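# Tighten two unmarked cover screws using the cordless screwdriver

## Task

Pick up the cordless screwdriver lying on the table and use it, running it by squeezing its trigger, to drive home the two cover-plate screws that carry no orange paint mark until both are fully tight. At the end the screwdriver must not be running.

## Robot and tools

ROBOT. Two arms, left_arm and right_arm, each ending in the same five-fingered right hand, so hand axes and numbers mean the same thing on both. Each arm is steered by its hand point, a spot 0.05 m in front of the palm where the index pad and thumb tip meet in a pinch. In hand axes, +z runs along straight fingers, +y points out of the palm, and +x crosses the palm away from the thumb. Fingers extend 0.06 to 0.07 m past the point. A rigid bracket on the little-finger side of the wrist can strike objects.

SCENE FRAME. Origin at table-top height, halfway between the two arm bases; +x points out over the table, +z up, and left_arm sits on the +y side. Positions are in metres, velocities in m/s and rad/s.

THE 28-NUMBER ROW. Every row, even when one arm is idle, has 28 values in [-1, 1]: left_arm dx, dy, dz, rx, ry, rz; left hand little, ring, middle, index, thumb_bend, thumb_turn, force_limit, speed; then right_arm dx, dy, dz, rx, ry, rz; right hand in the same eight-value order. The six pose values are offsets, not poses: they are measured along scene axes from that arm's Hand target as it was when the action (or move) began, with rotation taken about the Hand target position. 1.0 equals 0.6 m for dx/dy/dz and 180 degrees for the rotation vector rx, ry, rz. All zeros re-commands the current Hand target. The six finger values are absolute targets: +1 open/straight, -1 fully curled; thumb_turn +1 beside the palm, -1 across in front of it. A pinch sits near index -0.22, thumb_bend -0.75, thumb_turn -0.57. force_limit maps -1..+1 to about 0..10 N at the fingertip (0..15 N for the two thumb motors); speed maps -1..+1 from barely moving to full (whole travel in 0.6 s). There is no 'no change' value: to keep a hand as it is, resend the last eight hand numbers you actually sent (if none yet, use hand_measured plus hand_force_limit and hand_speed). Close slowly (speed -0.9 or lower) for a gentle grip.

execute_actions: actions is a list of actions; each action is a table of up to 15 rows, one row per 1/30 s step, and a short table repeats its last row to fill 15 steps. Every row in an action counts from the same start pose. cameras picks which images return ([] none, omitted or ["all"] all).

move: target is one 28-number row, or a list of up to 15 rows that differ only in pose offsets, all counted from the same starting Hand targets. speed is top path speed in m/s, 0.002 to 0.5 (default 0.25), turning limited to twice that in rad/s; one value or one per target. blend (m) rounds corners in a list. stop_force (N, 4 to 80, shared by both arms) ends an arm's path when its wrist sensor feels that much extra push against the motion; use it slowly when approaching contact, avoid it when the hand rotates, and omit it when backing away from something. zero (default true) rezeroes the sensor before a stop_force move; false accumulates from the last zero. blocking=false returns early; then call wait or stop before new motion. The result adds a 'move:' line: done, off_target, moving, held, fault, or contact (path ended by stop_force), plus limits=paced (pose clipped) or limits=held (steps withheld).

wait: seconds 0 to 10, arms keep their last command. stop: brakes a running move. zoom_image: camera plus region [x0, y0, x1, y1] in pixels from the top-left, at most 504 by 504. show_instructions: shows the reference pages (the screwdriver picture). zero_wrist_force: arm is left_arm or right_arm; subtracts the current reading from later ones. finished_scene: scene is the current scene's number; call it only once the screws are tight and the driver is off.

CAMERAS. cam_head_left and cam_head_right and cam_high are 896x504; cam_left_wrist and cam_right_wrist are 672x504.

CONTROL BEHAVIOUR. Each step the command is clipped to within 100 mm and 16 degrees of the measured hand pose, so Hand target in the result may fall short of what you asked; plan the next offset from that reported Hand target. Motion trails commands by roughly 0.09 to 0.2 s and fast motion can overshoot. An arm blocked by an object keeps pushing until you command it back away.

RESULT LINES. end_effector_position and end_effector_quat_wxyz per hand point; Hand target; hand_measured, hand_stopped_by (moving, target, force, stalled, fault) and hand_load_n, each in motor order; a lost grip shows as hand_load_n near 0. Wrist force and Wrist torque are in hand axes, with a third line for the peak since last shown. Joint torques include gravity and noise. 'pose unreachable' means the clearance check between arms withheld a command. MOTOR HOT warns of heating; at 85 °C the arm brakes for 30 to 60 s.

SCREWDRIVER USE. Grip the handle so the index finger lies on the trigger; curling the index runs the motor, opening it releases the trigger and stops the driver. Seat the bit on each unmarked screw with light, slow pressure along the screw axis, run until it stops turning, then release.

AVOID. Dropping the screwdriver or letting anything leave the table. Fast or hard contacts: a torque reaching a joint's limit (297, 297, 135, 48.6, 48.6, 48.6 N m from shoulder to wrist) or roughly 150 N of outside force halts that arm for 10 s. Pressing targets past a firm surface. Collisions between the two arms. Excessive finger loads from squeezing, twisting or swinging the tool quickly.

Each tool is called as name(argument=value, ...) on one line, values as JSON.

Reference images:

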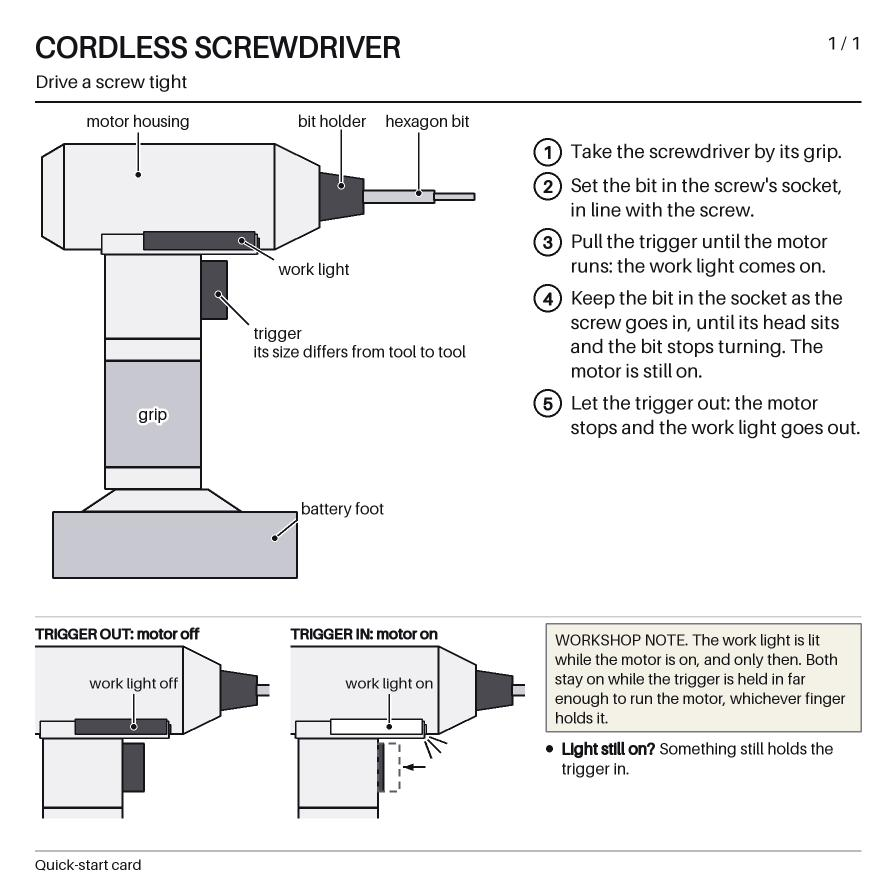

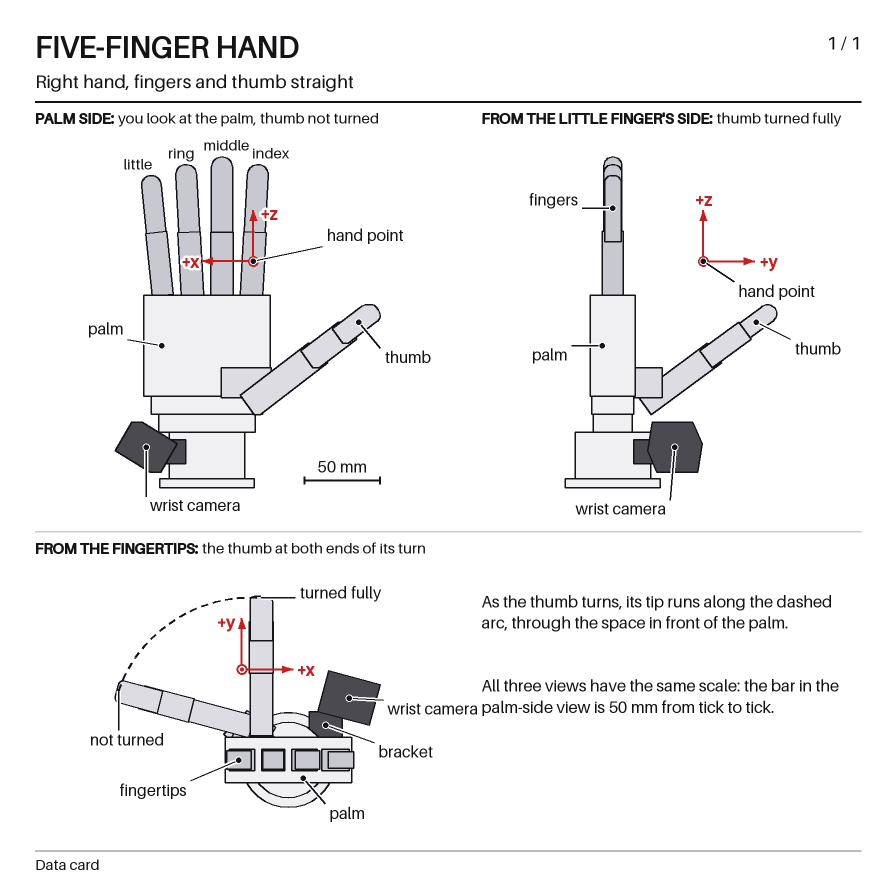

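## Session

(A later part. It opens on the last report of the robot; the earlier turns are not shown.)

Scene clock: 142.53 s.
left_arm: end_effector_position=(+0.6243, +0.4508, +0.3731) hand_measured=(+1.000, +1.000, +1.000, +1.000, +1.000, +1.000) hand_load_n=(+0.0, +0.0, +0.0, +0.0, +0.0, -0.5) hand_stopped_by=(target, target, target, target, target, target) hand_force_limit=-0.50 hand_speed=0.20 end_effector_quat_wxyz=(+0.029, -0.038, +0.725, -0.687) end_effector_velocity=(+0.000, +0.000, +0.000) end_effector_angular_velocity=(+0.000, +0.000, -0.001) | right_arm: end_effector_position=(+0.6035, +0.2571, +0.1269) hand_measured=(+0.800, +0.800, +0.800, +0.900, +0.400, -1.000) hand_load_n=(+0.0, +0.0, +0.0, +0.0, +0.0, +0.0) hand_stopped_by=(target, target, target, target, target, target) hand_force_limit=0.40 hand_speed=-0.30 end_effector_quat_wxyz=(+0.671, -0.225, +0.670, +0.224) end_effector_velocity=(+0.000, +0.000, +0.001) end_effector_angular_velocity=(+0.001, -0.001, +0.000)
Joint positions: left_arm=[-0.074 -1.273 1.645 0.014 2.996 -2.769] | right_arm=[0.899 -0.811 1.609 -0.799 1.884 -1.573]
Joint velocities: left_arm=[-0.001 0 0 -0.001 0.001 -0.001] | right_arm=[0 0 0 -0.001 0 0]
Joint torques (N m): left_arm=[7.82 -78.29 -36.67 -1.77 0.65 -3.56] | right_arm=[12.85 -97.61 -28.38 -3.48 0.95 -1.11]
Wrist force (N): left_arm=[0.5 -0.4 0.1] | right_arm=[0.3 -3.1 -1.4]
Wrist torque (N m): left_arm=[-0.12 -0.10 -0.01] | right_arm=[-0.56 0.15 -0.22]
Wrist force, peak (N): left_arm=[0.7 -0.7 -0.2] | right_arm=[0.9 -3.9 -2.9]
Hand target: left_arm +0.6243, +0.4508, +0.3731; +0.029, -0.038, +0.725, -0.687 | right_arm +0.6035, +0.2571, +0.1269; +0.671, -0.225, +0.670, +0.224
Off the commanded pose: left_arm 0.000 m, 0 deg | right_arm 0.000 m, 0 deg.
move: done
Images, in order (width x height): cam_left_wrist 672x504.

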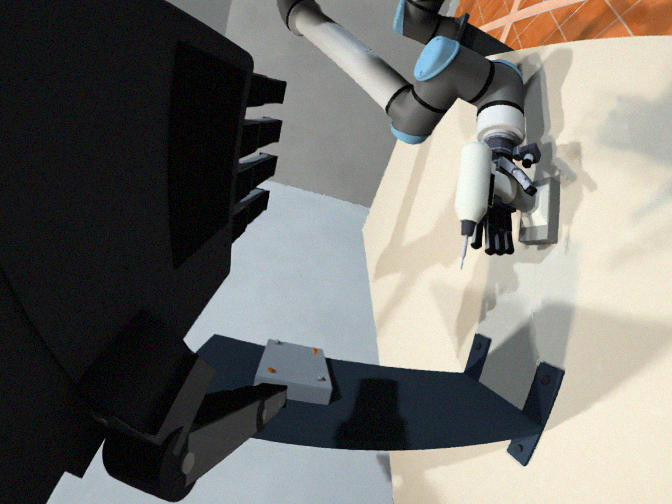

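move(target=[[0,0,0,0,0,0,1,1,1,1,1,1,-0.5,0.2,-0.016,-0.012,-0.0125,0,0,0,0.8,0.8,0.8,0.9,0.3,-1,0.4,-0.3]], speed=0.05, stop_force=5, cameras=[])

move(target=[[0,0,0,0,0,0,1,1,1,1,1,1,-0.5,0.2,0,0,0,0,0,0,-0.95,-0.95,-0.95,0.9,-0.95,-1,0.2,-0.6]], cameras=["cam_left_wrist"])

zoom_image(camera="cam_left_wrist", region=[450, 140, 550, 250])

Scene clock: 144.50 s.
left_arm: end_effector_position=(+0.6243, +0.4508, +0.3731) hand_measured=(+1.000, +1.000, +1.000, +1.000, +1.000, +1.000) hand_load_n=(-0.5, +0.0, +0.0, +0.0, +0.0, +0.0) hand_stopped_by=(target, target, target, target, target, target) hand_force_limit=-0.50 hand_speed=0.20 end_effector_quat_wxyz=(+0.029, -0.038, +0.725, -0.687) end_effector_velocity=(+0.000, +0.000, +0.001) end_effector_angular_velocity=(+0.000, -0.001, +0.000) | right_arm: end_effector_position=(+0.5939, +0.2499, +0.1195) hand_measured=(+0.800, +0.800, +0.800, +0.900, +0.300, -1.000) hand_load_n=(+0.0, +0.0, +0.0, +0.0, +0.0, -0.5) hand_stopped_by=(target, target, target, target, target, target) hand_force_limit=0.40 hand_speed=-0.30 end_effector_quat_wxyz=(+0.671, -0.225, +0.670, +0.224) end_effector_velocity=(+0.000, +0.000, -0.001) end_effector_angular_velocity=(-0.001, +0.000, +0.000)
Joint positions: left_arm=[-0.074 -1.273 1.645 0.014 2.996 -2.769] | right_arm=[0.903 -0.814 1.634 -0.822 1.888 -1.573]
Joint velocities: left_arm=[-0.001 -0.001 0 0 0 0.001] | right_arm=[0 0.001 0 0 0 0]
Joint torques (N m): left_arm=[4.37 -73.99 -42.72 -1.15 0.84 -3.48] | right_arm=[-14.88 -87.77 -34.83 -0.43 -0.73 -1.43]
Wrist force (N): left_arm=[0.0 -0.6 0.0] | right_arm=[0.1 -3.4 -1.3]
Wrist torque (N m): left_arm=[-0.14 -0.02 -0.04] | right_arm=[-0.62 0.17 -0.23]
Wrist force, peak (N): left_arm=[0.8 -0.2 0.2] | right_arm=[0.1 -5.1 -1.8]
Hand target: left_arm +0.6243, +0.4508, +0.3731; +0.029, -0.038, +0.725, -0.687 | right_arm +0.5939, +0.2499, +0.1194; +0.671, -0.225, +0.670, +0.224
Off the commanded pose: left_arm 0.000 m, 0 deg | right_arm 0.000 m, 0 deg.
move: done
No camera images: "cameras" was empty.

Scene clock: 147.20 s.
left_arm: end_effector_position=(+0.6243, +0.4508, +0.3731) hand_measured=(+1.000, +1.000, +1.000, +1.000, +1.000, +1.000) hand_load_n=(+0.0, +0.0, +0.0, +0.0, +0.0, +0.0) hand_stopped_by=(target, target, target, target, target, target) hand_force_limit=-0.50 hand_speed=0.20 end_effector_quat_wxyz=(+0.029, -0.038, +0.725, -0.687) end_effector_velocity=(+0.000, +0.000, +0.000) end_effector_angular_velocity=(+0.000, +0.002, +0.001) | right_arm: end_effector_position=(+0.5939, +0.2499, +0.1194) hand_measured=(-0.816, -0.796, -0.282, +0.900, -0.412, -1.000) hand_load_n=(+13.0, +6.5, +11.5, +0.0, +10.0, +1.0) hand_stopped_by=(force, force, force, target, force, target) hand_force_limit=0.20 hand_speed=-0.60 end_effector_quat_wxyz=(+0.671, -0.225, +0.670, +0.224) end_effector_velocity=(+0.000, +0.000, +0.000) end_effector_angular_velocity=(+0.000, +0.000, +0.000)
Joint positions: left_arm=[-0.074 -1.273 1.645 0.014 2.996 -2.769] | right_arm=[0.903 -0.814 1.634 -0.822 1.888 -1.573]
Joint velocities: left_arm=[0 0 0 0 -0.001 -0.002] | right_arm=[0 0 0 0 0 0]
Joint torques (N m): left_arm=[7.18 -75.47 -50.28 -0.99 1.48 -3.24] | right_arm=[-12.37 -85.51 -27.79 -2.82 -0.91 -1.58]
Wrist force (N): left_arm=[0.2 0.1 -0.1] | right_arm=[-1.0 -2.7 -0.1]
Wrist torque (N m): left_arm=[-0.04 -0.05 -0.01] | right_arm=[-0.62 -0.30 -0.03]
Wrist force, peak (N): left_arm=[0.7 -0.5 -0.2] | right_arm=[0.6 -3.6 -1.3]
Hand target: left_arm +0.6243, +0.4508, +0.3731; +0.029, -0.038, +0.725, -0.687 | right_arm +0.5939, +0.2499, +0.1194; +0.671, -0.225, +0.670, +0.224
Off the commanded pose: left_arm 0.000 m, 0 deg | right_arm 0.000 m, 0 deg.
move: done
Images, in order (width x height): cam_left_wrist 672x504.

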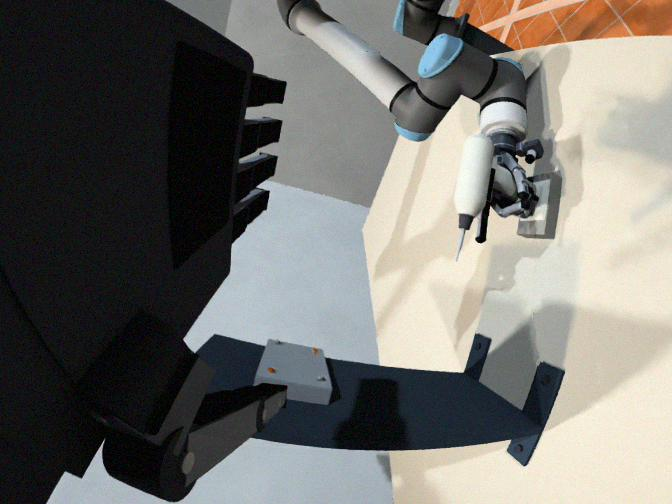

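Scaled by 4.582 from the camera's 672x504 image, which has a finer 960x720 frame.

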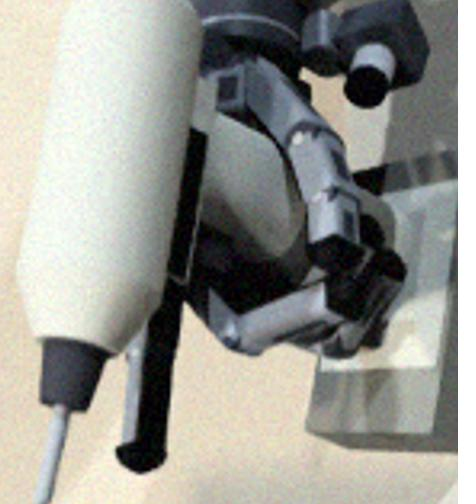

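move(target=[[0,0,0,0,0,0,1,1,1,1,1,1,-0.5,0.2,0,0,0,0,0,0,-0.95,-0.95,-0.95,-0.95,-0.95,-1,0.2,-0.6]], cameras=["cam_left_wrist"])

zoom_image(camera="cam_left_wrist", region=[470, 160, 550, 250])

Scene clock: 149.53 s.
left_arm: end_effector_position=(+0.6243, +0.4508, +0.3731) hand_measured=(+1.000, +1.000, +1.000, +1.000, +1.000, +1.000) hand_load_n=(+0.0, +0.0, +0.0, +0.0, +0.0, -0.5) hand_stopped_by=(target, target, target, target, target, target) hand_force_limit=-0.50 hand_speed=0.20 end_effector_quat_wxyz=(+0.029, -0.038, +0.725, -0.687) end_effector_velocity=(+0.000, +0.000, -0.001) end_effector_angular_velocity=(+0.000, +0.001, +0.000) | right_arm: end_effector_position=(+0.5939, +0.2499, +0.1194) hand_measured=(-0.816, -0.796, -0.282, -0.362, -0.412, -1.000) hand_load_n=(+12.5, +6.5, +11.0, +5.5, +11.5, +0.0) hand_stopped_by=(force, force, force, force, force, target) hand_force_limit=0.20 hand_speed=-0.60 end_effector_quat_wxyz=(+0.671, -0.225, +0.670, +0.224) end_effector_velocity=(+0.000, +0.000, -0.001) end_effector_angular_velocity=(-0.001, +0.001, +0.000)
Joint positions: left_arm=[-0.074 -1.273 1.645 0.014 2.996 -2.769] | right_arm=[0.903 -0.814 1.634 -0.822 1.888 -1.573]
Joint velocities: left_arm=[0.001 0.001 0 0 0 -0.001] | right_arm=[0 0.001 0 0.001 0 0]
Joint torques (N m): left_arm=[7.68 -74.38 -47.22 -0.33 1.15 -3.84] | right_arm=[-7.64 -86.21 -25.14 -3.48 -0.79 -1.37]
Wrist force (N): left_arm=[0.1 0.0 -0.2] | right_arm=[0.4 -2.5 -0.1]
Wrist torque (N m): left_arm=[-0.04 -0.03 -0.02] | right_arm=[-0.54 -0.43 0.02]
Wrist force, peak (N): left_arm=[0.7 0.1 0.0] | right_arm=[-0.1 -3.3 0.1]
Hand target: left_arm +0.6243, +0.4508, +0.3731; +0.029, -0.038, +0.725, -0.687 | right_arm +0.5939, +0.2499, +0.1194; +0.671, -0.225, +0.670, +0.224
Off the commanded pose: left_arm 0.000 m, 0 deg | right_arm 0.000 m, 0 deg.
move: done
Images, in order (width x height): cam_left_wrist 672x504.

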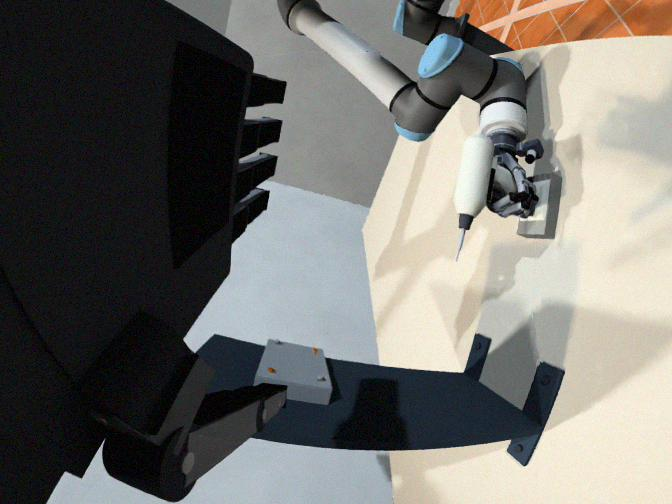

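Scaled by 5.600 from the camera's 672x504 image, which has a finer 960x720 frame.

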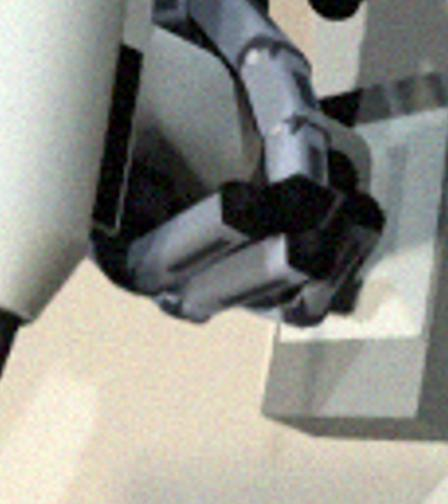

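move(target=[[0,0,0,0,0,0,1,1,1,1,1,1,-0.5,0.2,0,0,0,0,0,0,-0.95,-0.95,-0.95,0.5,-0.15,-1,0.2,-0.6]], cameras=[])

move(target=[[0,0,0,0,0,0,1,1,1,1,1,1,-0.5,0.2,0,0,0,0,0,0,-0.97,-0.97,-0.97,0.5,-0.15,-1,0.4,-0.6]], cameras=["cam_left_wrist"])

zoom_image(camera="cam_left_wrist", region=[450, 140, 550, 250])

Scene clock: 151.33 s.
left_arm: end_effector_position=(+0.6243, +0.4508, +0.3731) hand_measured=(+1.000, +1.000, +1.000, +1.000, +1.000, +1.000) hand_load_n=(+0.0, +0.0, +0.0, +0.0, +0.0, +0.0) hand_stopped_by=(target, target, target, target, target, target) hand_force_limit=-0.50 hand_speed=0.20 end_effector_quat_wxyz=(+0.029, -0.038, +0.725, -0.687) end_effector_velocity=(+0.000, +0.000, +0.000) end_effector_angular_velocity=(+0.000, -0.001, +0.000) | right_arm: end_effector_position=(+0.5939, +0.2499, +0.1194) hand_measured=(-0.816, -0.796, -0.282, +0.500, -0.150, -1.000) hand_load_n=(+2.5, +0.0, +0.0, +0.0, +0.0, -0.5) hand_stopped_by=(force, force, force, target, target, target) hand_force_limit=0.20 hand_speed=-0.60 end_effector_quat_wxyz=(+0.671, -0.225, +0.670, +0.224) end_effector_velocity=(+0.000, +0.000, -0.002) end_effector_angular_velocity=(-0.002, +0.001, +0.000)
Joint positions: left_arm=[-0.074 -1.273 1.645 0.014 2.996 -2.769] | right_arm=[0.903 -0.814 1.634 -0.822 1.888 -1.573]
Joint velocities: left_arm=[0 0 0 0 0 0.001] | right_arm=[0 0.001 0 0.001 0 0]
Joint torques (N m): left_arm=[3.95 -73.13 -47.96 -0.02 1.75 -3.46] | right_arm=[-3.12 -90.42 -30.18 -3.45 -0.75 -1.64]
Wrist force (N): left_arm=[0.5 -0.4 -0.1] | right_arm=[0.8 -3.1 -0.6]
Wrist torque (N m): left_arm=[-0.10 -0.09 0.00] | right_arm=[-0.61 0.04 0.00]
Wrist force, peak (N): left_arm=[0.6 -0.7 0.0] | right_arm=[2.5 -2.5 -1.1]
Hand target: left_arm +0.6243, +0.4508, +0.3731; +0.029, -0.038, +0.725, -0.687 | right_arm +0.5939, +0.2499, +0.1194; +0.671, -0.225, +0.670, +0.224
Off the commanded pose: left_arm 0.000 m, 0 deg | right_arm 0.000 m, 0 deg.
move: done
No camera images: "cameras" was empty.

Scene clock: 152.03 s.
left_arm: end_effector_position=(+0.6243, +0.4508, +0.3731) hand_measured=(+1.000, +1.000, +1.000, +1.000, +1.000, +1.000) hand_load_n=(+0.0, +0.0, +0.0, +0.0, +0.0, +0.0) hand_stopped_by=(target, target, target, target, target, target) hand_force_limit=-0.50 hand_speed=0.20 end_effector_quat_wxyz=(+0.029, -0.038, +0.725, -0.687) end_effector_velocity=(+0.000, +0.000, +0.000) end_effector_angular_velocity=(+0.000, +0.000, +0.000) | right_arm: end_effector_position=(+0.5939, +0.2499, +0.1194) hand_measured=(-0.834, -0.834, -0.344, +0.500, -0.148, -1.000) hand_load_n=(+6.0, +10.0, +8.0, -0.5, +4.0, +0.5) hand_stopped_by=(force, force, force, target, target, target) hand_force_limit=0.40 hand_speed=-0.60 end_effector_quat_wxyz=(+0.671, -0.225, +0.670, +0.224) end_effector_velocity=(+0.000, +0.000, +0.000) end_effector_angular_velocity=(+0.000, +0.000, +0.000)
Joint positions: left_arm=[-0.074 -1.273 1.645 0.014 2.996 -2.769] | right_arm=[0.903 -0.814 1.634 -0.822 1.888 -1.573]
Joint velocities: left_arm=[0.001 0 0 0 0 0] | right_arm=[0 0 0 0 0 0]
Joint torques (N m): left_arm=[7.16 -73.33 -48.16 -0.04 1.37 -2.81] | right_arm=[-2.8 -93.2 -33.63 -3.3 -0.78 -1.28]
Wrist force (N): left_arm=[0.3 -0.2 0.0] | right_arm=[1.7 -1.9 -0.8]
Wrist torque (N m): left_arm=[-0.09 -0.06 -0.01] | right_arm=[-0.56 -0.28 0.08]
Wrist force, peak (N): left_arm=[0.6 0.0 -0.4] | right_arm=[0.7 -3.3 -0.5]
Hand target: left_arm +0.6243, +0.4508, +0.3731; +0.029, -0.038, +0.725, -0.687 | right_arm +0.5939, +0.2499, +0.1194; +0.671, -0.225, +0.670, +0.224
Off the commanded pose: left_arm 0.000 m, 0 deg | right_arm 0.000 m, 0 deg.
move: done
Images, in order (width x height): cam_left_wrist 672x504.

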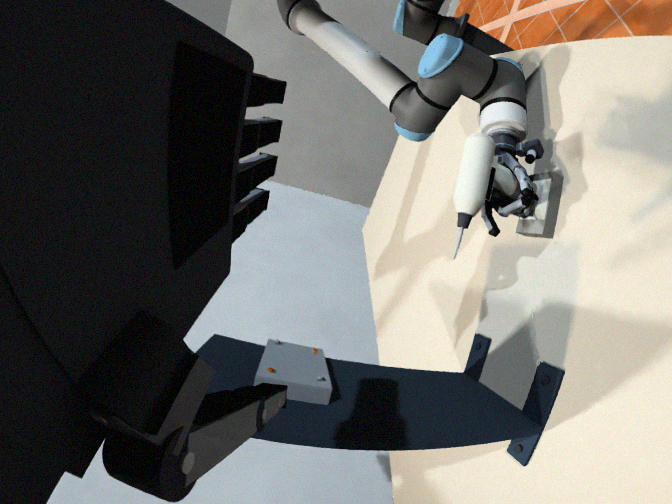

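Scaled by 4.582 from the camera's 672x504 image, which has a finer 960x720 frame.

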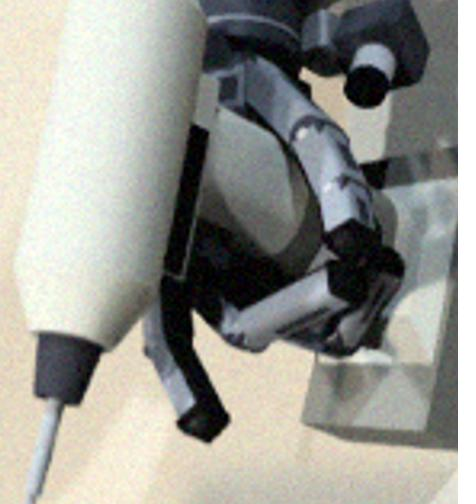

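move(target=[[0,0,0,0,0,0,1,1,1,1,1,1,-0.5,0.2,0,0,0,0,0,0,-0.97,-0.97,-0.97,-0.95,-0.15,-1,0.4,-0.6]], cameras=["cam_left_wrist"])

zoom_image(camera="cam_left_wrist", region=[470, 160, 550, 250])

Scene clock: 154.40 s.
left_arm: end_effector_position=(+0.6243, +0.4508, +0.3731) hand_measured=(+1.000, +1.000, +1.000, +1.000, +1.000, +1.000) hand_load_n=(+0.0, +0.0, +0.0, +0.0, +0.0, -0.5) hand_stopped_by=(target, target, target, target, target, target) hand_force_limit=-0.50 hand_speed=0.20 end_effector_quat_wxyz=(+0.029, -0.038, +0.725, -0.687) end_effector_velocity=(+0.000, +0.001, +0.000) end_effector_angular_velocity=(+0.000, +0.002, +0.001) | right_arm: end_effector_position=(+0.5939, +0.2499, +0.1194) hand_measured=(-0.834, -0.834, -0.344, -0.828, -0.146, -1.000) hand_load_n=(+4.5, +8.0, +3.5, +7.5, +7.0, +0.5) hand_stopped_by=(force, force, force, force, target, target) hand_force_limit=0.40 hand_speed=-0.60 end_effector_quat_wxyz=(+0.671, -0.225, +0.670, +0.224) end_effector_velocity=(+0.000, +0.000, -0.001) end_effector_angular_velocity=(-0.001, +0.000, +0.000)
Joint positions: left_arm=[-0.074 -1.273 1.645 0.014 2.996 -2.769] | right_arm=[0.903 -0.814 1.634 -0.822 1.888 -1.573]
Joint velocities: left_arm=[0.001 0 0 0 0 -0.002] | right_arm=[0 0.001 0 0 0 0]
Joint torques (N m): left_arm=[9.49 -74.88 -46.66 0.26 1.9 -3.27] | right_arm=[2.2 -99.92 -35.21 -3.16 -0.66 -1.34]
Wrist force (N): left_arm=[0.4 -0.1 -0.1] | right_arm=[1.3 -2.9 -1.8]
Wrist torque (N m): left_arm=[-0.06 -0.07 0.00] | right_arm=[-0.60 0.02 -0.02]
Wrist force, peak (N): left_arm=[1.0 0.1 -0.2] | right_arm=[2.2 -3.0 -1.9]
Hand target: left_arm +0.6243, +0.4508, +0.3731; +0.029, -0.038, +0.725, -0.687 | right_arm +0.5939, +0.2499, +0.1194; +0.671, -0.225, +0.670, +0.224
Off the commanded pose: left_arm 0.000 m, 0 deg | right_arm 0.000 m, 0 deg.
move: done
Images, in order (width x height): cam_left_wrist 672x504.

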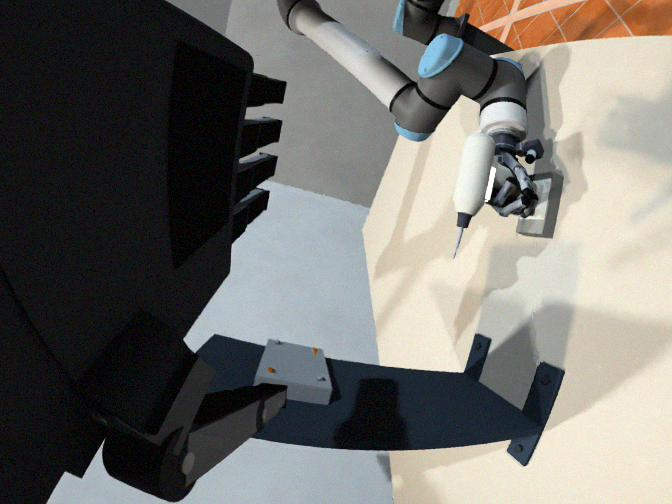

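Scaled by 5.600 from the camera's 672x504 image, which has a finer 960x720 frame.

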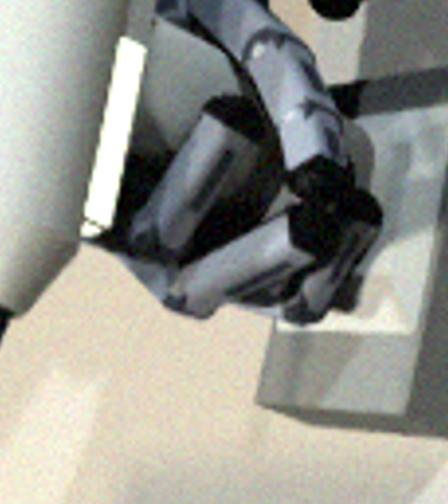

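move(target=[[0,0,0,0,0,0,1,1,1,1,1,1,-0.5,0.2,0,0,0,0,0,0,-0.97,-0.97,-0.97,0.0,-0.15,-1,0.4,-0.4]], cameras=["cam_left_wrist"])

move(target=[[0,0,0,0,0,0,1,1,1,1,1,1,-0.5,0.2,0,0,0,0,0,0,-0.99,-0.99,-0.99,0.0,-0.3,-1,0.5,-0.6]], cameras=["cam_left_wrist","cam_head_left","cam_right_wrist"])

zoom_image(camera="cam_left_wrist", region=[440, 130, 560, 280])

zoom_image(camera="cam_head_left", region=[280, 90, 460, 340])

Scene clock: 155.70 s.
left_arm: end_effector_position=(+0.6243, +0.4508, +0.3731) hand_measured=(+1.000, +1.000, +1.000, +1.000, +1.000, +1.000) hand_load_n=(+0.0, +0.0, +0.0, +0.0, +0.0, -0.5) hand_stopped_by=(target, target, target, target, target, target) hand_force_limit=-0.50 hand_speed=0.20 end_effector_quat_wxyz=(+0.029, -0.038, +0.725, -0.687) end_effector_velocity=(+0.000, +0.001, +0.000) end_effector_angular_velocity=(+0.000, -0.001, +0.002) | right_arm: end_effector_position=(+0.5939, +0.2499, +0.1194) hand_measured=(-0.834, -0.834, -0.344, +0.000, -0.146, -1.000) hand_load_n=(+4.5, +8.5, +4.0, +0.0, +7.0, +1.0) hand_stopped_by=(force, force, force, target, target, target) hand_force_limit=0.40 hand_speed=-0.40 end_effector_quat_wxyz=(+0.671, -0.225, +0.670, +0.224) end_effector_velocity=(+0.000, +0.000, +0.001) end_effector_angular_velocity=(+0.000, +0.000, +0.000)
Joint positions: left_arm=[-0.074 -1.273 1.645 0.014 2.996 -2.769] | right_arm=[0.903 -0.814 1.634 -0.822 1.888 -1.573]
Joint velocities: left_arm=[0.001 0 0 0 -0.001 0.001] | right_arm=[0 -0.001 0 0.001 0 0]
Joint torques (N m): left_arm=[11.12 -70.92 -47.58 0.76 1.32 -2.63] | right_arm=[5.53 -99.99 -34.23 -2.94 -0.73 -1.48]
Wrist force (N): left_arm=[0.3 -0.2 -0.5] | right_arm=[1.1 -3.2 -0.8]
Wrist torque (N m): left_arm=[-0.06 -0.05 -0.01] | right_arm=[-0.59 -0.27 -0.08]
Wrist force, peak (N): left_arm=[0.5 -0.3 -0.5] | right_arm=[1.4 -3.2 -1.5]
Hand target: left_arm +0.6243, +0.4508, +0.3731; +0.029, -0.038, +0.725, -0.687 | right_arm +0.5939, +0.2499, +0.1194; +0.671, -0.225, +0.670, +0.224
Off the commanded pose: left_arm 0.000 m, 0 deg | right_arm 0.000 m, 0 deg.
move: done
Images, in order (width x height): cam_left_wrist 672x504.

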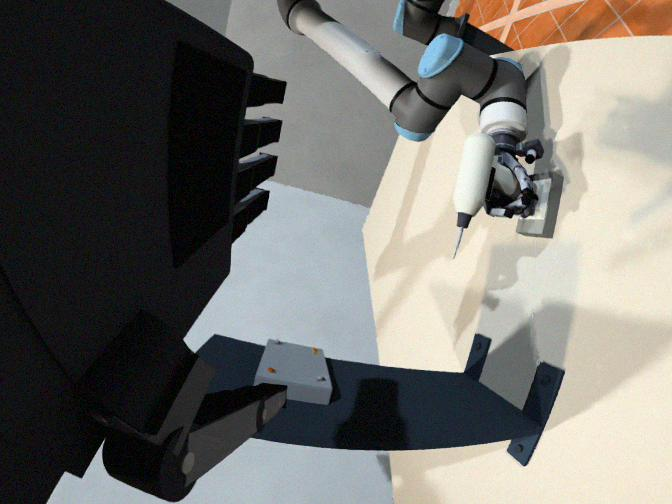

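Scene clock: 156.40 s.
left_arm: end_effector_position=(+0.6243, +0.4508, +0.3731) hand_measured=(+1.000, +1.000, +1.000, +1.000, +1.000, +1.000) hand_load_n=(+0.0, +0.0, +0.0, +0.0, +0.0, +0.0) hand_stopped_by=(target, target, target, target, target, target) hand_force_limit=-0.50 hand_speed=0.20 end_effector_quat_wxyz=(+0.029, -0.038, +0.725, -0.687) end_effector_velocity=(+0.000, +0.000, +0.000) end_effector_angular_velocity=(+0.000, +0.001, +0.000) | right_arm: end_effector_position=(+0.5939, +0.2499, +0.1194) hand_measured=(-0.852, -0.834, -0.362, +0.000, -0.160, -1.000) hand_load_n=(+12.5, +8.0, +11.5, +0.0, +10.5, +1.0) hand_stopped_by=(force, force, force, target, force, target) hand_force_limit=0.50 hand_speed=-0.60 end_effector_quat_wxyz=(+0.671, -0.225, +0.670, +0.224) end_effector_velocity=(+0.000, +0.000, -0.001) end_effector_angular_velocity=(-0.001, +0.001, +0.000)
Joint positions: left_arm=[-0.074 -1.273 1.645 0.014 2.996 -2.769] | right_arm=[0.903 -0.814 1.634 -0.822 1.888 -1.573]
Joint velocities: left_arm=[0.001 0.001 0 0 0.001 -0.001] | right_arm=[0 0.001 0 0.001 0 0]
Joint torques (N m): left_arm=[9.33 -70.96 -45.72 0.73 1.32 -3.43] | right_arm=[6.78 -99.53 -33.62 -3 -0.69 -1.4]
Wrist force (N): left_arm=[0.3 -0.3 0.0] | right_arm=[0.1 -3.6 -0.1]
Wrist torque (N m): left_arm=[-0.09 -0.07 -0.01] | right_arm=[-0.58 -0.36 -0.15]
Wrist force, peak (N): left_arm=[0.7 -0.2 -0.1] | right_arm=[0.2 -3.9 -0.5]
Hand target: left_arm +0.6243, +0.4508, +0.3731; +0.029, -0.038, +0.725, -0.687 | right_arm +0.5939, +0.2499, +0.1194; +0.671, -0.225, +0.670, +0.224
Off the commanded pose: left_arm 0.000 m, 0 deg | right_arm 0.000 m, 0 deg.
move: done
Images, in order (width x height): cam_head_left 896x504, cam_left_wrist 672x504, cam_right_wrist 672x504.

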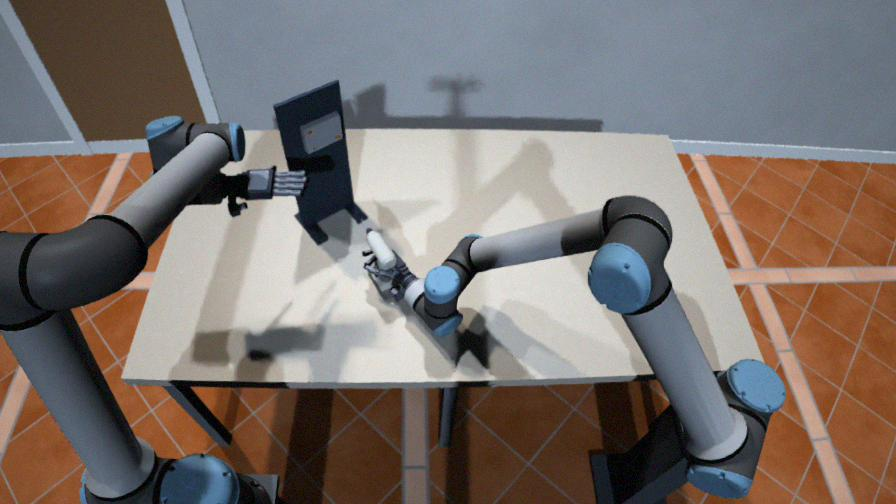

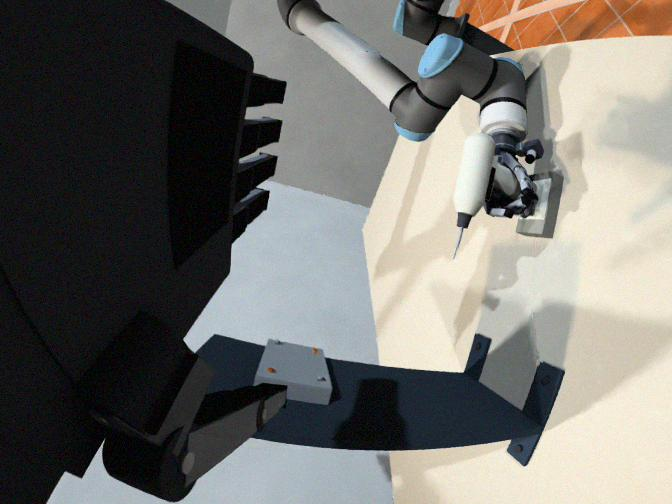

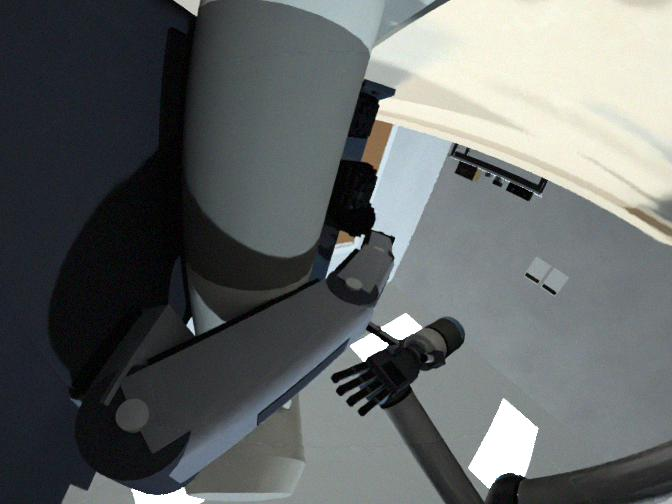

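Scaled by 3.360 from the camera's 672x504 image, which has a finer 960x720 frame.

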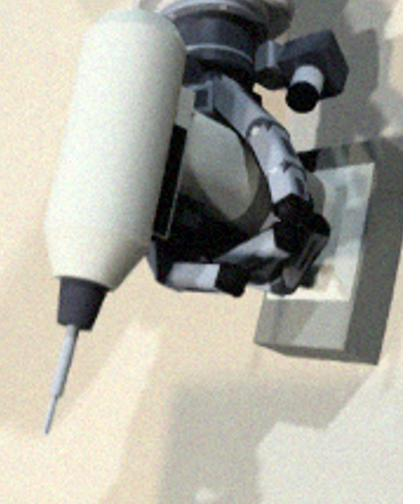

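Scaled by 2.016.

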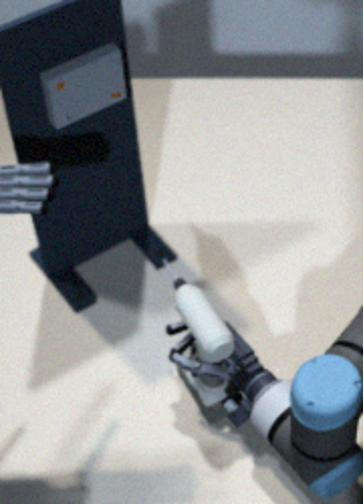

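move(target=[[0,0,0,0,0,0,1,1,1,1,1,1,-0.5,0.2,-0.04,-0.03,0.1,0,0,0,-0.99,-0.99,-0.99,0.0,-0.3,-1,0.5,-0.6]], speed=0.06, cameras=["cam_left_wrist","cam_head_left","cam_right_wrist"])

zoom_image(camera="cam_left_wrist", region=[420, 110, 560, 280])

zoom_image(camera="cam_head_left", region=[280, 90, 460, 340])

Scene clock: 158.60 s.
left_arm: end_effector_position=(+0.6243, +0.4508, +0.3731) hand_measured=(+1.000, +1.000, +1.000, +1.000, +1.000, +1.000) hand_load_n=(+0.0, -0.5, +0.0, +0.0, +0.0, +0.0) hand_stopped_by=(target, target, target, target, target, target) hand_force_limit=-0.50 hand_speed=0.20 end_effector_quat_wxyz=(+0.029, -0.038, +0.725, -0.687) end_effector_velocity=(+0.000, -0.001, +0.000) end_effector_angular_velocity=(+0.000, +0.002, -0.002) | right_arm: end_effector_position=(+0.5698, +0.2318, +0.1793) hand_measured=(-0.852, -0.834, -0.362, +0.000, -0.160, -1.000) hand_load_n=(+1.0, +2.5, +12.5, +0.0, +9.5, +1.0) hand_stopped_by=(force, force, force, target, force, target) hand_force_limit=0.50 hand_speed=-0.60 end_effector_quat_wxyz=(+0.671, -0.225, +0.670, +0.224) end_effector_velocity=(+0.001, +0.001, -0.002) end_effector_angular_velocity=(+0.001, -0.001, +0.000)
Joint positions: left_arm=[-0.074 -1.273 1.645 0.014 2.996 -2.769] | right_arm=[0.916 -0.915 1.685 -0.771 1.9 -1.573]
Joint velocities: left_arm=[-0.001 0.001 0 0.001 0.001 -0.001] | right_arm=[0 0.005 -0.003 -0.004 0 0]
Joint torques (N m): left_arm=[9.94 -73.33 -45.47 1.1 0.9 -3.34] | right_arm=[-3 -88.96 -42.86 -7.2 0.1 -2.09]
Wrist force (N): left_arm=[0.3 -0.2 -0.1] | right_arm=[8.2 -3.0 -1.1]
Wrist torque (N m): left_arm=[-0.07 -0.07 -0.01] | right_arm=[-0.56 -0.23 0.02]
Wrist force, peak (N): left_arm=[1.0 -0.1 -0.1] | right_arm=[8.9 -3.2 -1.6]
Hand target: left_arm +0.6243, +0.4508, +0.3731; +0.029, -0.038, +0.725, -0.687 | right_arm +0.5699, +0.2318, +0.1794; +0.671, -0.225, +0.670, +0.224
Off the commanded pose: left_arm 0.000 m, 0 deg | right_arm 0.000 m, 0 deg.
move: done
Images, in order (width x height): cam_head_left 896x504, cam_left_wrist 672x504, cam_right_wrist 672x504.

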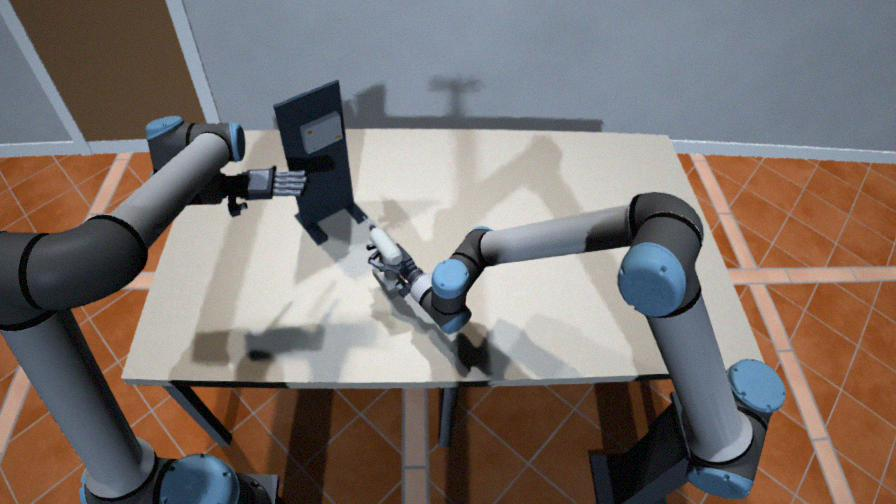

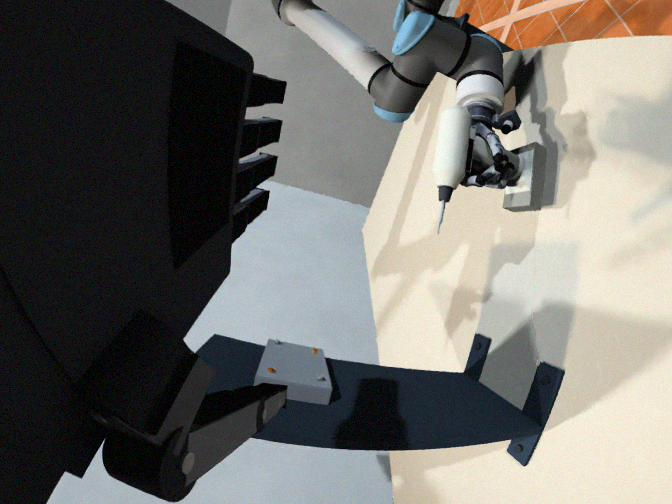

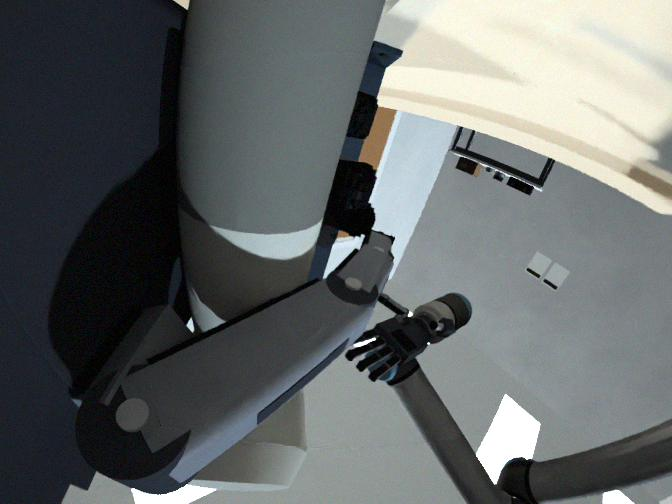

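Scaled by 2.965 from the camera's 672x504 image, which has a finer 960x720 frame.

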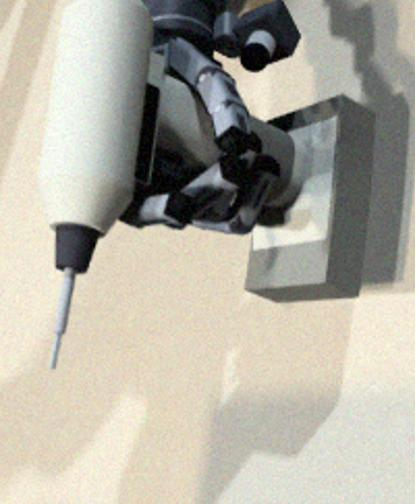

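Scaled by 2.016.

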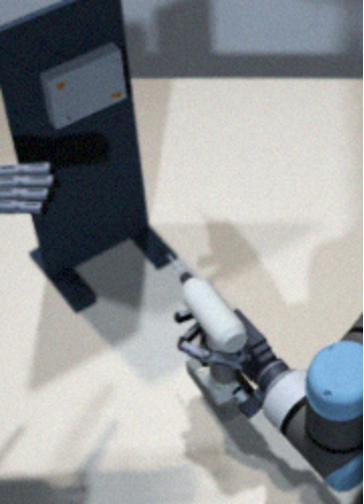

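move(target=[[0.1,-0.083,0.25,0.5,0,0,1,1,1,1,1,1,-0.5,0.2,0,0,0.16,0,0,0.07,-0.97,-0.97,-0.97,0.0,-0.3,-1,0.6,-0.6]], speed=0.2, cameras=["cam_left_wrist","cam_head_left"])

Scene clock: 163.50 s.
left_arm: end_effector_position=(+0.6842, +0.4005, +0.5229) hand_measured=(+1.000, +1.000, +1.000, +1.000, +1.000, +1.000) hand_load_n=(+0.0, +0.0, +0.0, +0.0, +0.0, +0.0) hand_stopped_by=(target, target, target, target, target, target) hand_force_limit=-0.50 hand_speed=0.20 end_effector_quat_wxyz=(+0.048, -0.006, +0.998, +0.027) end_effector_velocity=(+0.000, +0.000, +0.000) end_effector_angular_velocity=(+0.002, +0.000, +0.001) | right_arm: end_effector_position=(+0.5701, +0.2317, +0.2754) hand_measured=(-0.888, -0.852, -0.362, +0.000, -0.160, -1.000) hand_load_n=(+13.5, +7.0, +12.0, +0.0, +10.0, +2.0) hand_stopped_by=(force, force, force, target, force, target) hand_force_limit=0.60 hand_speed=-0.60 end_effector_quat_wxyz=(+0.643, -0.297, +0.641, +0.297) end_effector_velocity=(+0.000, +0.000, -0.001) end_effector_angular_velocity=(+0.000, +0.000, +0.000)
Joint positions: left_arm=[-0.575 -1.052 0.919 1.65 1.475 -2.12] | right_arm=[0.838 -1.03 1.672 -0.643 1.603 -1.572]
Joint velocities: left_arm=[0 0 0 0 -0.002 -0.001] | right_arm=[0 0.002 0 -0.001 0 0]
Joint torques (N m): left_arm=[-2.46 -91.14 -24.74 2.53 -1.06 3.9] | right_arm=[13.23 -82.03 -36.14 -6.73 2.08 2.05]
Wrist force (N): left_arm=[0.7 2.2 -2.3] | right_arm=[7.9 -3.1 -1.3]
Wrist torque (N m): left_arm=[0.68 0.00 0.18] | right_arm=[-0.57 -0.19 0.02]
Wrist force, peak (N): left_arm=[0.5 2.8 -2.3] | right_arm=[8.6 -3.3 -0.5]
Hand target: left_arm +0.6842, +0.4006, +0.5230; +0.048, -0.006, +0.998, +0.027 | right_arm +0.5699, +0.2318, +0.2753; +0.642, -0.297, +0.641, +0.297
Off the commanded pose: left_arm 0.000 m, 0 deg | right_arm 0.000 m, 0 deg.
move: done
Images, in order (width x height): cam_head_left 896x504, cam_left_wrist 672x504.

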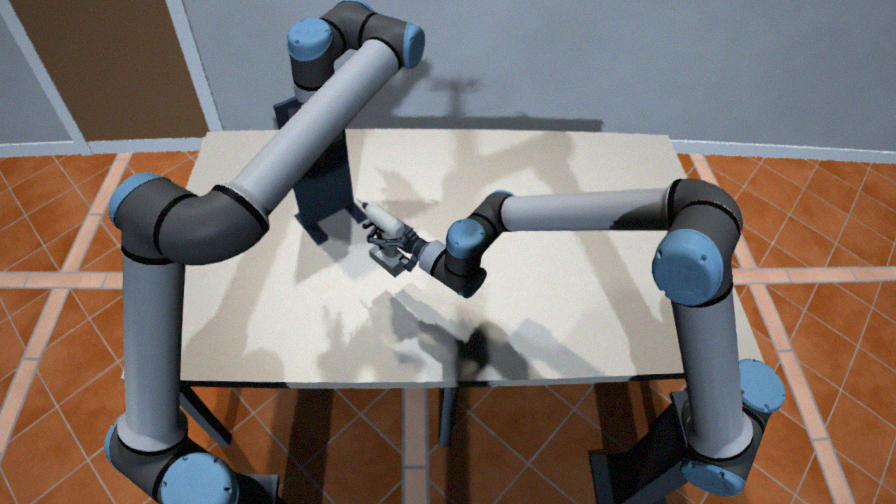

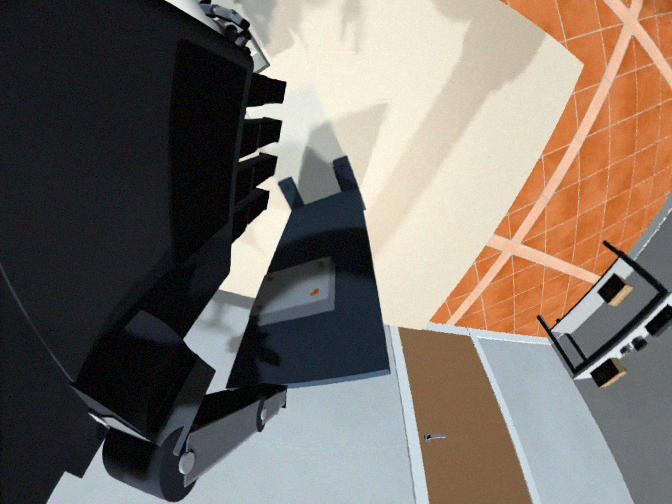

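zoom_image(camera="cam_head_left", region=[270, 150, 450, 300])

Scaled by 2.800.

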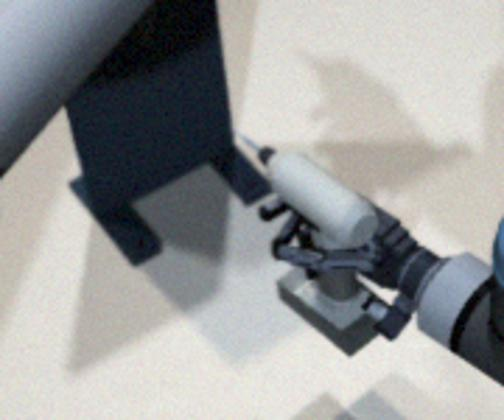

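move(target=[[-0.073,0.2,0.05,0,0,0.99,1,1,1,1,1,1,-0.5,0.2,0,0,0,0,0,0,-0.97,-0.97,-0.97,0.0,-0.3,-1,0.6,-0.6]], speed=0.3, cameras=["cam_left_wrist","cam_head_left"])

Scene clock: 169.90 s.
left_arm: end_effector_position=(+0.6404, +0.5212, +0.5526) hand_measured=(+1.000, +1.000, +1.000, +1.000, +1.000, +1.000) hand_load_n=(+0.0, +0.0, +0.0, +0.0, +0.0, +0.0) hand_stopped_by=(target, target, target, target, target, target) hand_force_limit=-0.50 hand_speed=0.20 end_effector_quat_wxyz=(+0.026, +0.998, -0.010, -0.049) end_effector_velocity=(+0.000, +0.000, +0.000) end_effector_angular_velocity=(+0.000, +0.001, +0.002) | right_arm: end_effector_position=(+0.5699, +0.2318, +0.2753) hand_measured=(-0.888, -0.852, -0.362, +0.000, -0.160, -1.000) hand_load_n=(+13.5, +7.0, +12.0, +0.0, +10.0, +2.0) hand_stopped_by=(force, force, force, target, force, target) hand_force_limit=0.60 hand_speed=-0.60 end_effector_quat_wxyz=(+0.642, -0.297, +0.641, +0.297) end_effector_velocity=(+0.000, +0.000, +0.000) end_effector_angular_velocity=(+0.000, +0.000, +0.000)
Joint positions: left_arm=[-0.213 -0.976 0.776 1.858 1.639 -4.868] | right_arm=[0.838 -1.03 1.672 -0.643 1.603 -1.572]
Joint velocities: left_arm=[0.001 0 0 0.001 0 -0.002] | right_arm=[0 0 0 0 0 0]
Joint torques (N m): left_arm=[-15.09 -61.34 -50.21 7.16 -2.12 -2.13] | right_arm=[13.07 -82.98 -44.54 -2.51 1.71 0.02]
Wrist force (N): left_arm=[0.1 2.1 -2.2] | right_arm=[7.9 -3.2 -1.3]
Wrist torque (N m): left_arm=[0.66 0.09 0.12] | right_arm=[-0.60 -0.19 0.01]
Wrist force, peak (N): left_arm=[0.5 2.5 -2.6] | right_arm=[8.3 -3.3 -1.2]
Hand target: left_arm +0.6404, +0.5211, +0.5526; +0.026, +0.998, -0.010, -0.049 | right_arm +0.5699, +0.2318, +0.2753; +0.642, -0.297, +0.641, +0.297
Off the commanded pose: left_arm 0.001 m, 0 deg | right_arm 0.000 m, 0 deg.
move: done
Images, in order (width x height): cam_head_left 896x504, cam_left_wrist 672x504.

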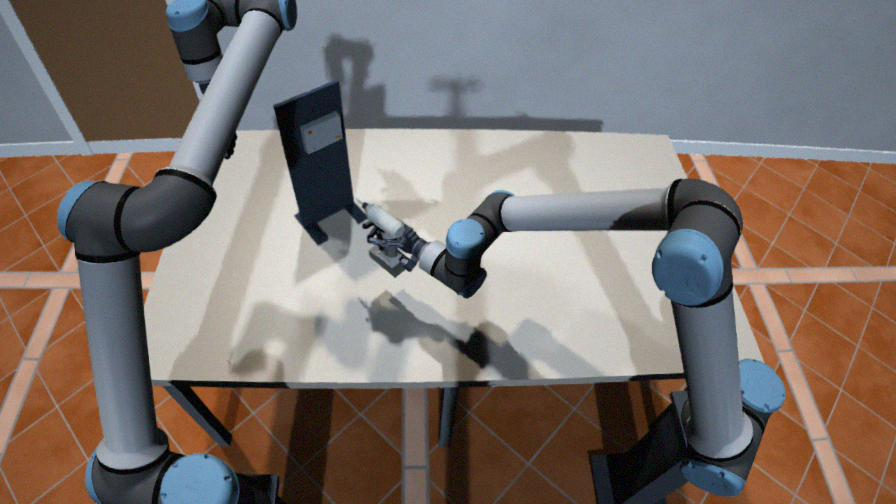

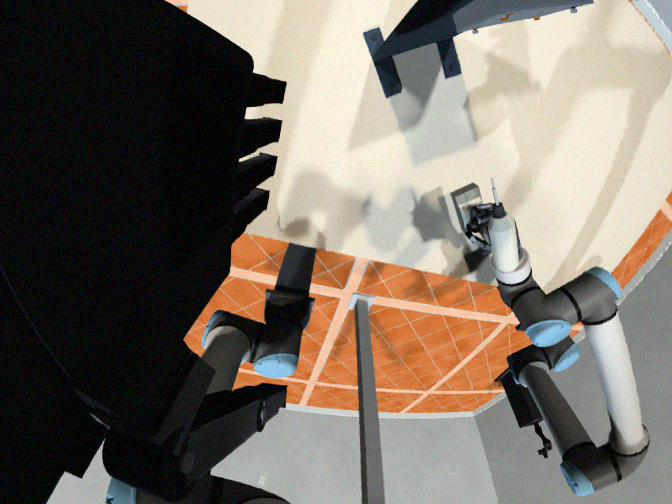

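move(target=[[0.03,-0.18,0,0,0,0,1,1,1,1,1,1,-0.5,0.2,0,0,0,0,0,0,-0.97,-0.97,-0.97,0.0,-0.3,-1,0.6,-0.6]], speed=0.2, cameras=["cam_left_wrist"])

zoom_image(camera="cam_left_wrist", region=[270, 0, 520, 250])

Scene clock: 171.10 s.
left_arm: end_effector_position=(+0.6585, +0.4130, +0.5527) hand_measured=(+1.000, +1.000, +1.000, +1.000, +1.000, +1.000) hand_load_n=(+0.0, +0.0, +0.5, +0.0, +0.0, +0.0) hand_stopped_by=(target, target, target, target, target, target) hand_force_limit=-0.50 hand_speed=0.20 end_effector_quat_wxyz=(+0.026, +0.998, -0.010, -0.049) end_effector_velocity=(+0.000, +0.000, +0.000) end_effector_angular_velocity=(+0.000, -0.001, +0.002) | right_arm: end_effector_position=(+0.5699, +0.2318, +0.2753) hand_measured=(-0.888, -0.852, -0.362, +0.000, -0.160, -1.000) hand_load_n=(+13.5, +7.0, +12.0, +0.0, +10.5, +2.0) hand_stopped_by=(force, force, force, target, force, target) hand_force_limit=0.60 hand_speed=-0.60 end_effector_quat_wxyz=(+0.642, -0.297, +0.641, +0.297) end_effector_velocity=(+0.000, +0.000, -0.001) end_effector_angular_velocity=(+0.000, +0.000, +0.000)
Joint positions: left_arm=[-0.34 -0.924 0.689 1.884 1.649 -4.995] | right_arm=[0.838 -1.03 1.672 -0.643 1.603 -1.572]
Joint velocities: left_arm=[0 0 0 -0.001 -0.001 -0.002] | right_arm=[0 0.001 0 -0.001 0 0]
Joint torques (N m): left_arm=[-12.93 -97.75 -23.44 0.86 -1.47 2.23] | right_arm=[12.65 -83.05 -44.61 -2.19 1.83 -0.04]
Wrist force (N): left_arm=[0.3 2.2 -2.1] | right_arm=[7.9 -3.0 -1.2]
Wrist torque (N m): left_arm=[0.66 0.08 0.13] | right_arm=[-0.57 -0.19 0.02]
Wrist force, peak (N): left_arm=[0.8 4.5 -1.9] | right_arm=[8.0 -3.4 -1.7]
Hand target: left_arm +0.6584, +0.4130, +0.5527; +0.026, +0.998, -0.010, -0.049 | right_arm +0.5699, +0.2318, +0.2753; +0.642, -0.297, +0.641, +0.297
Off the commanded pose: left_arm 0.000 m, 0 deg | right_arm 0.000 m, 0 deg.
move: done
Images, in order (width x height): cam_left_wrist 672x504.

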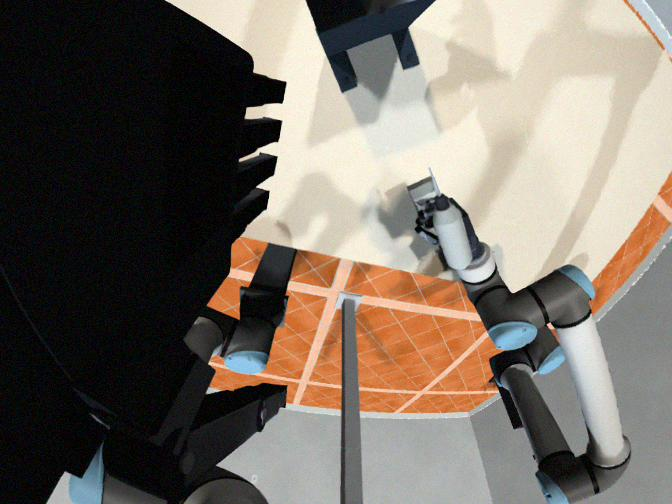

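Scaled by 2.016 from the camera's 672x504 image, which has a finer 960x720 frame.

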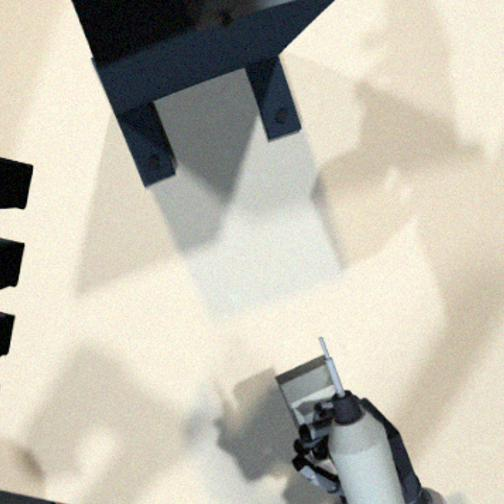

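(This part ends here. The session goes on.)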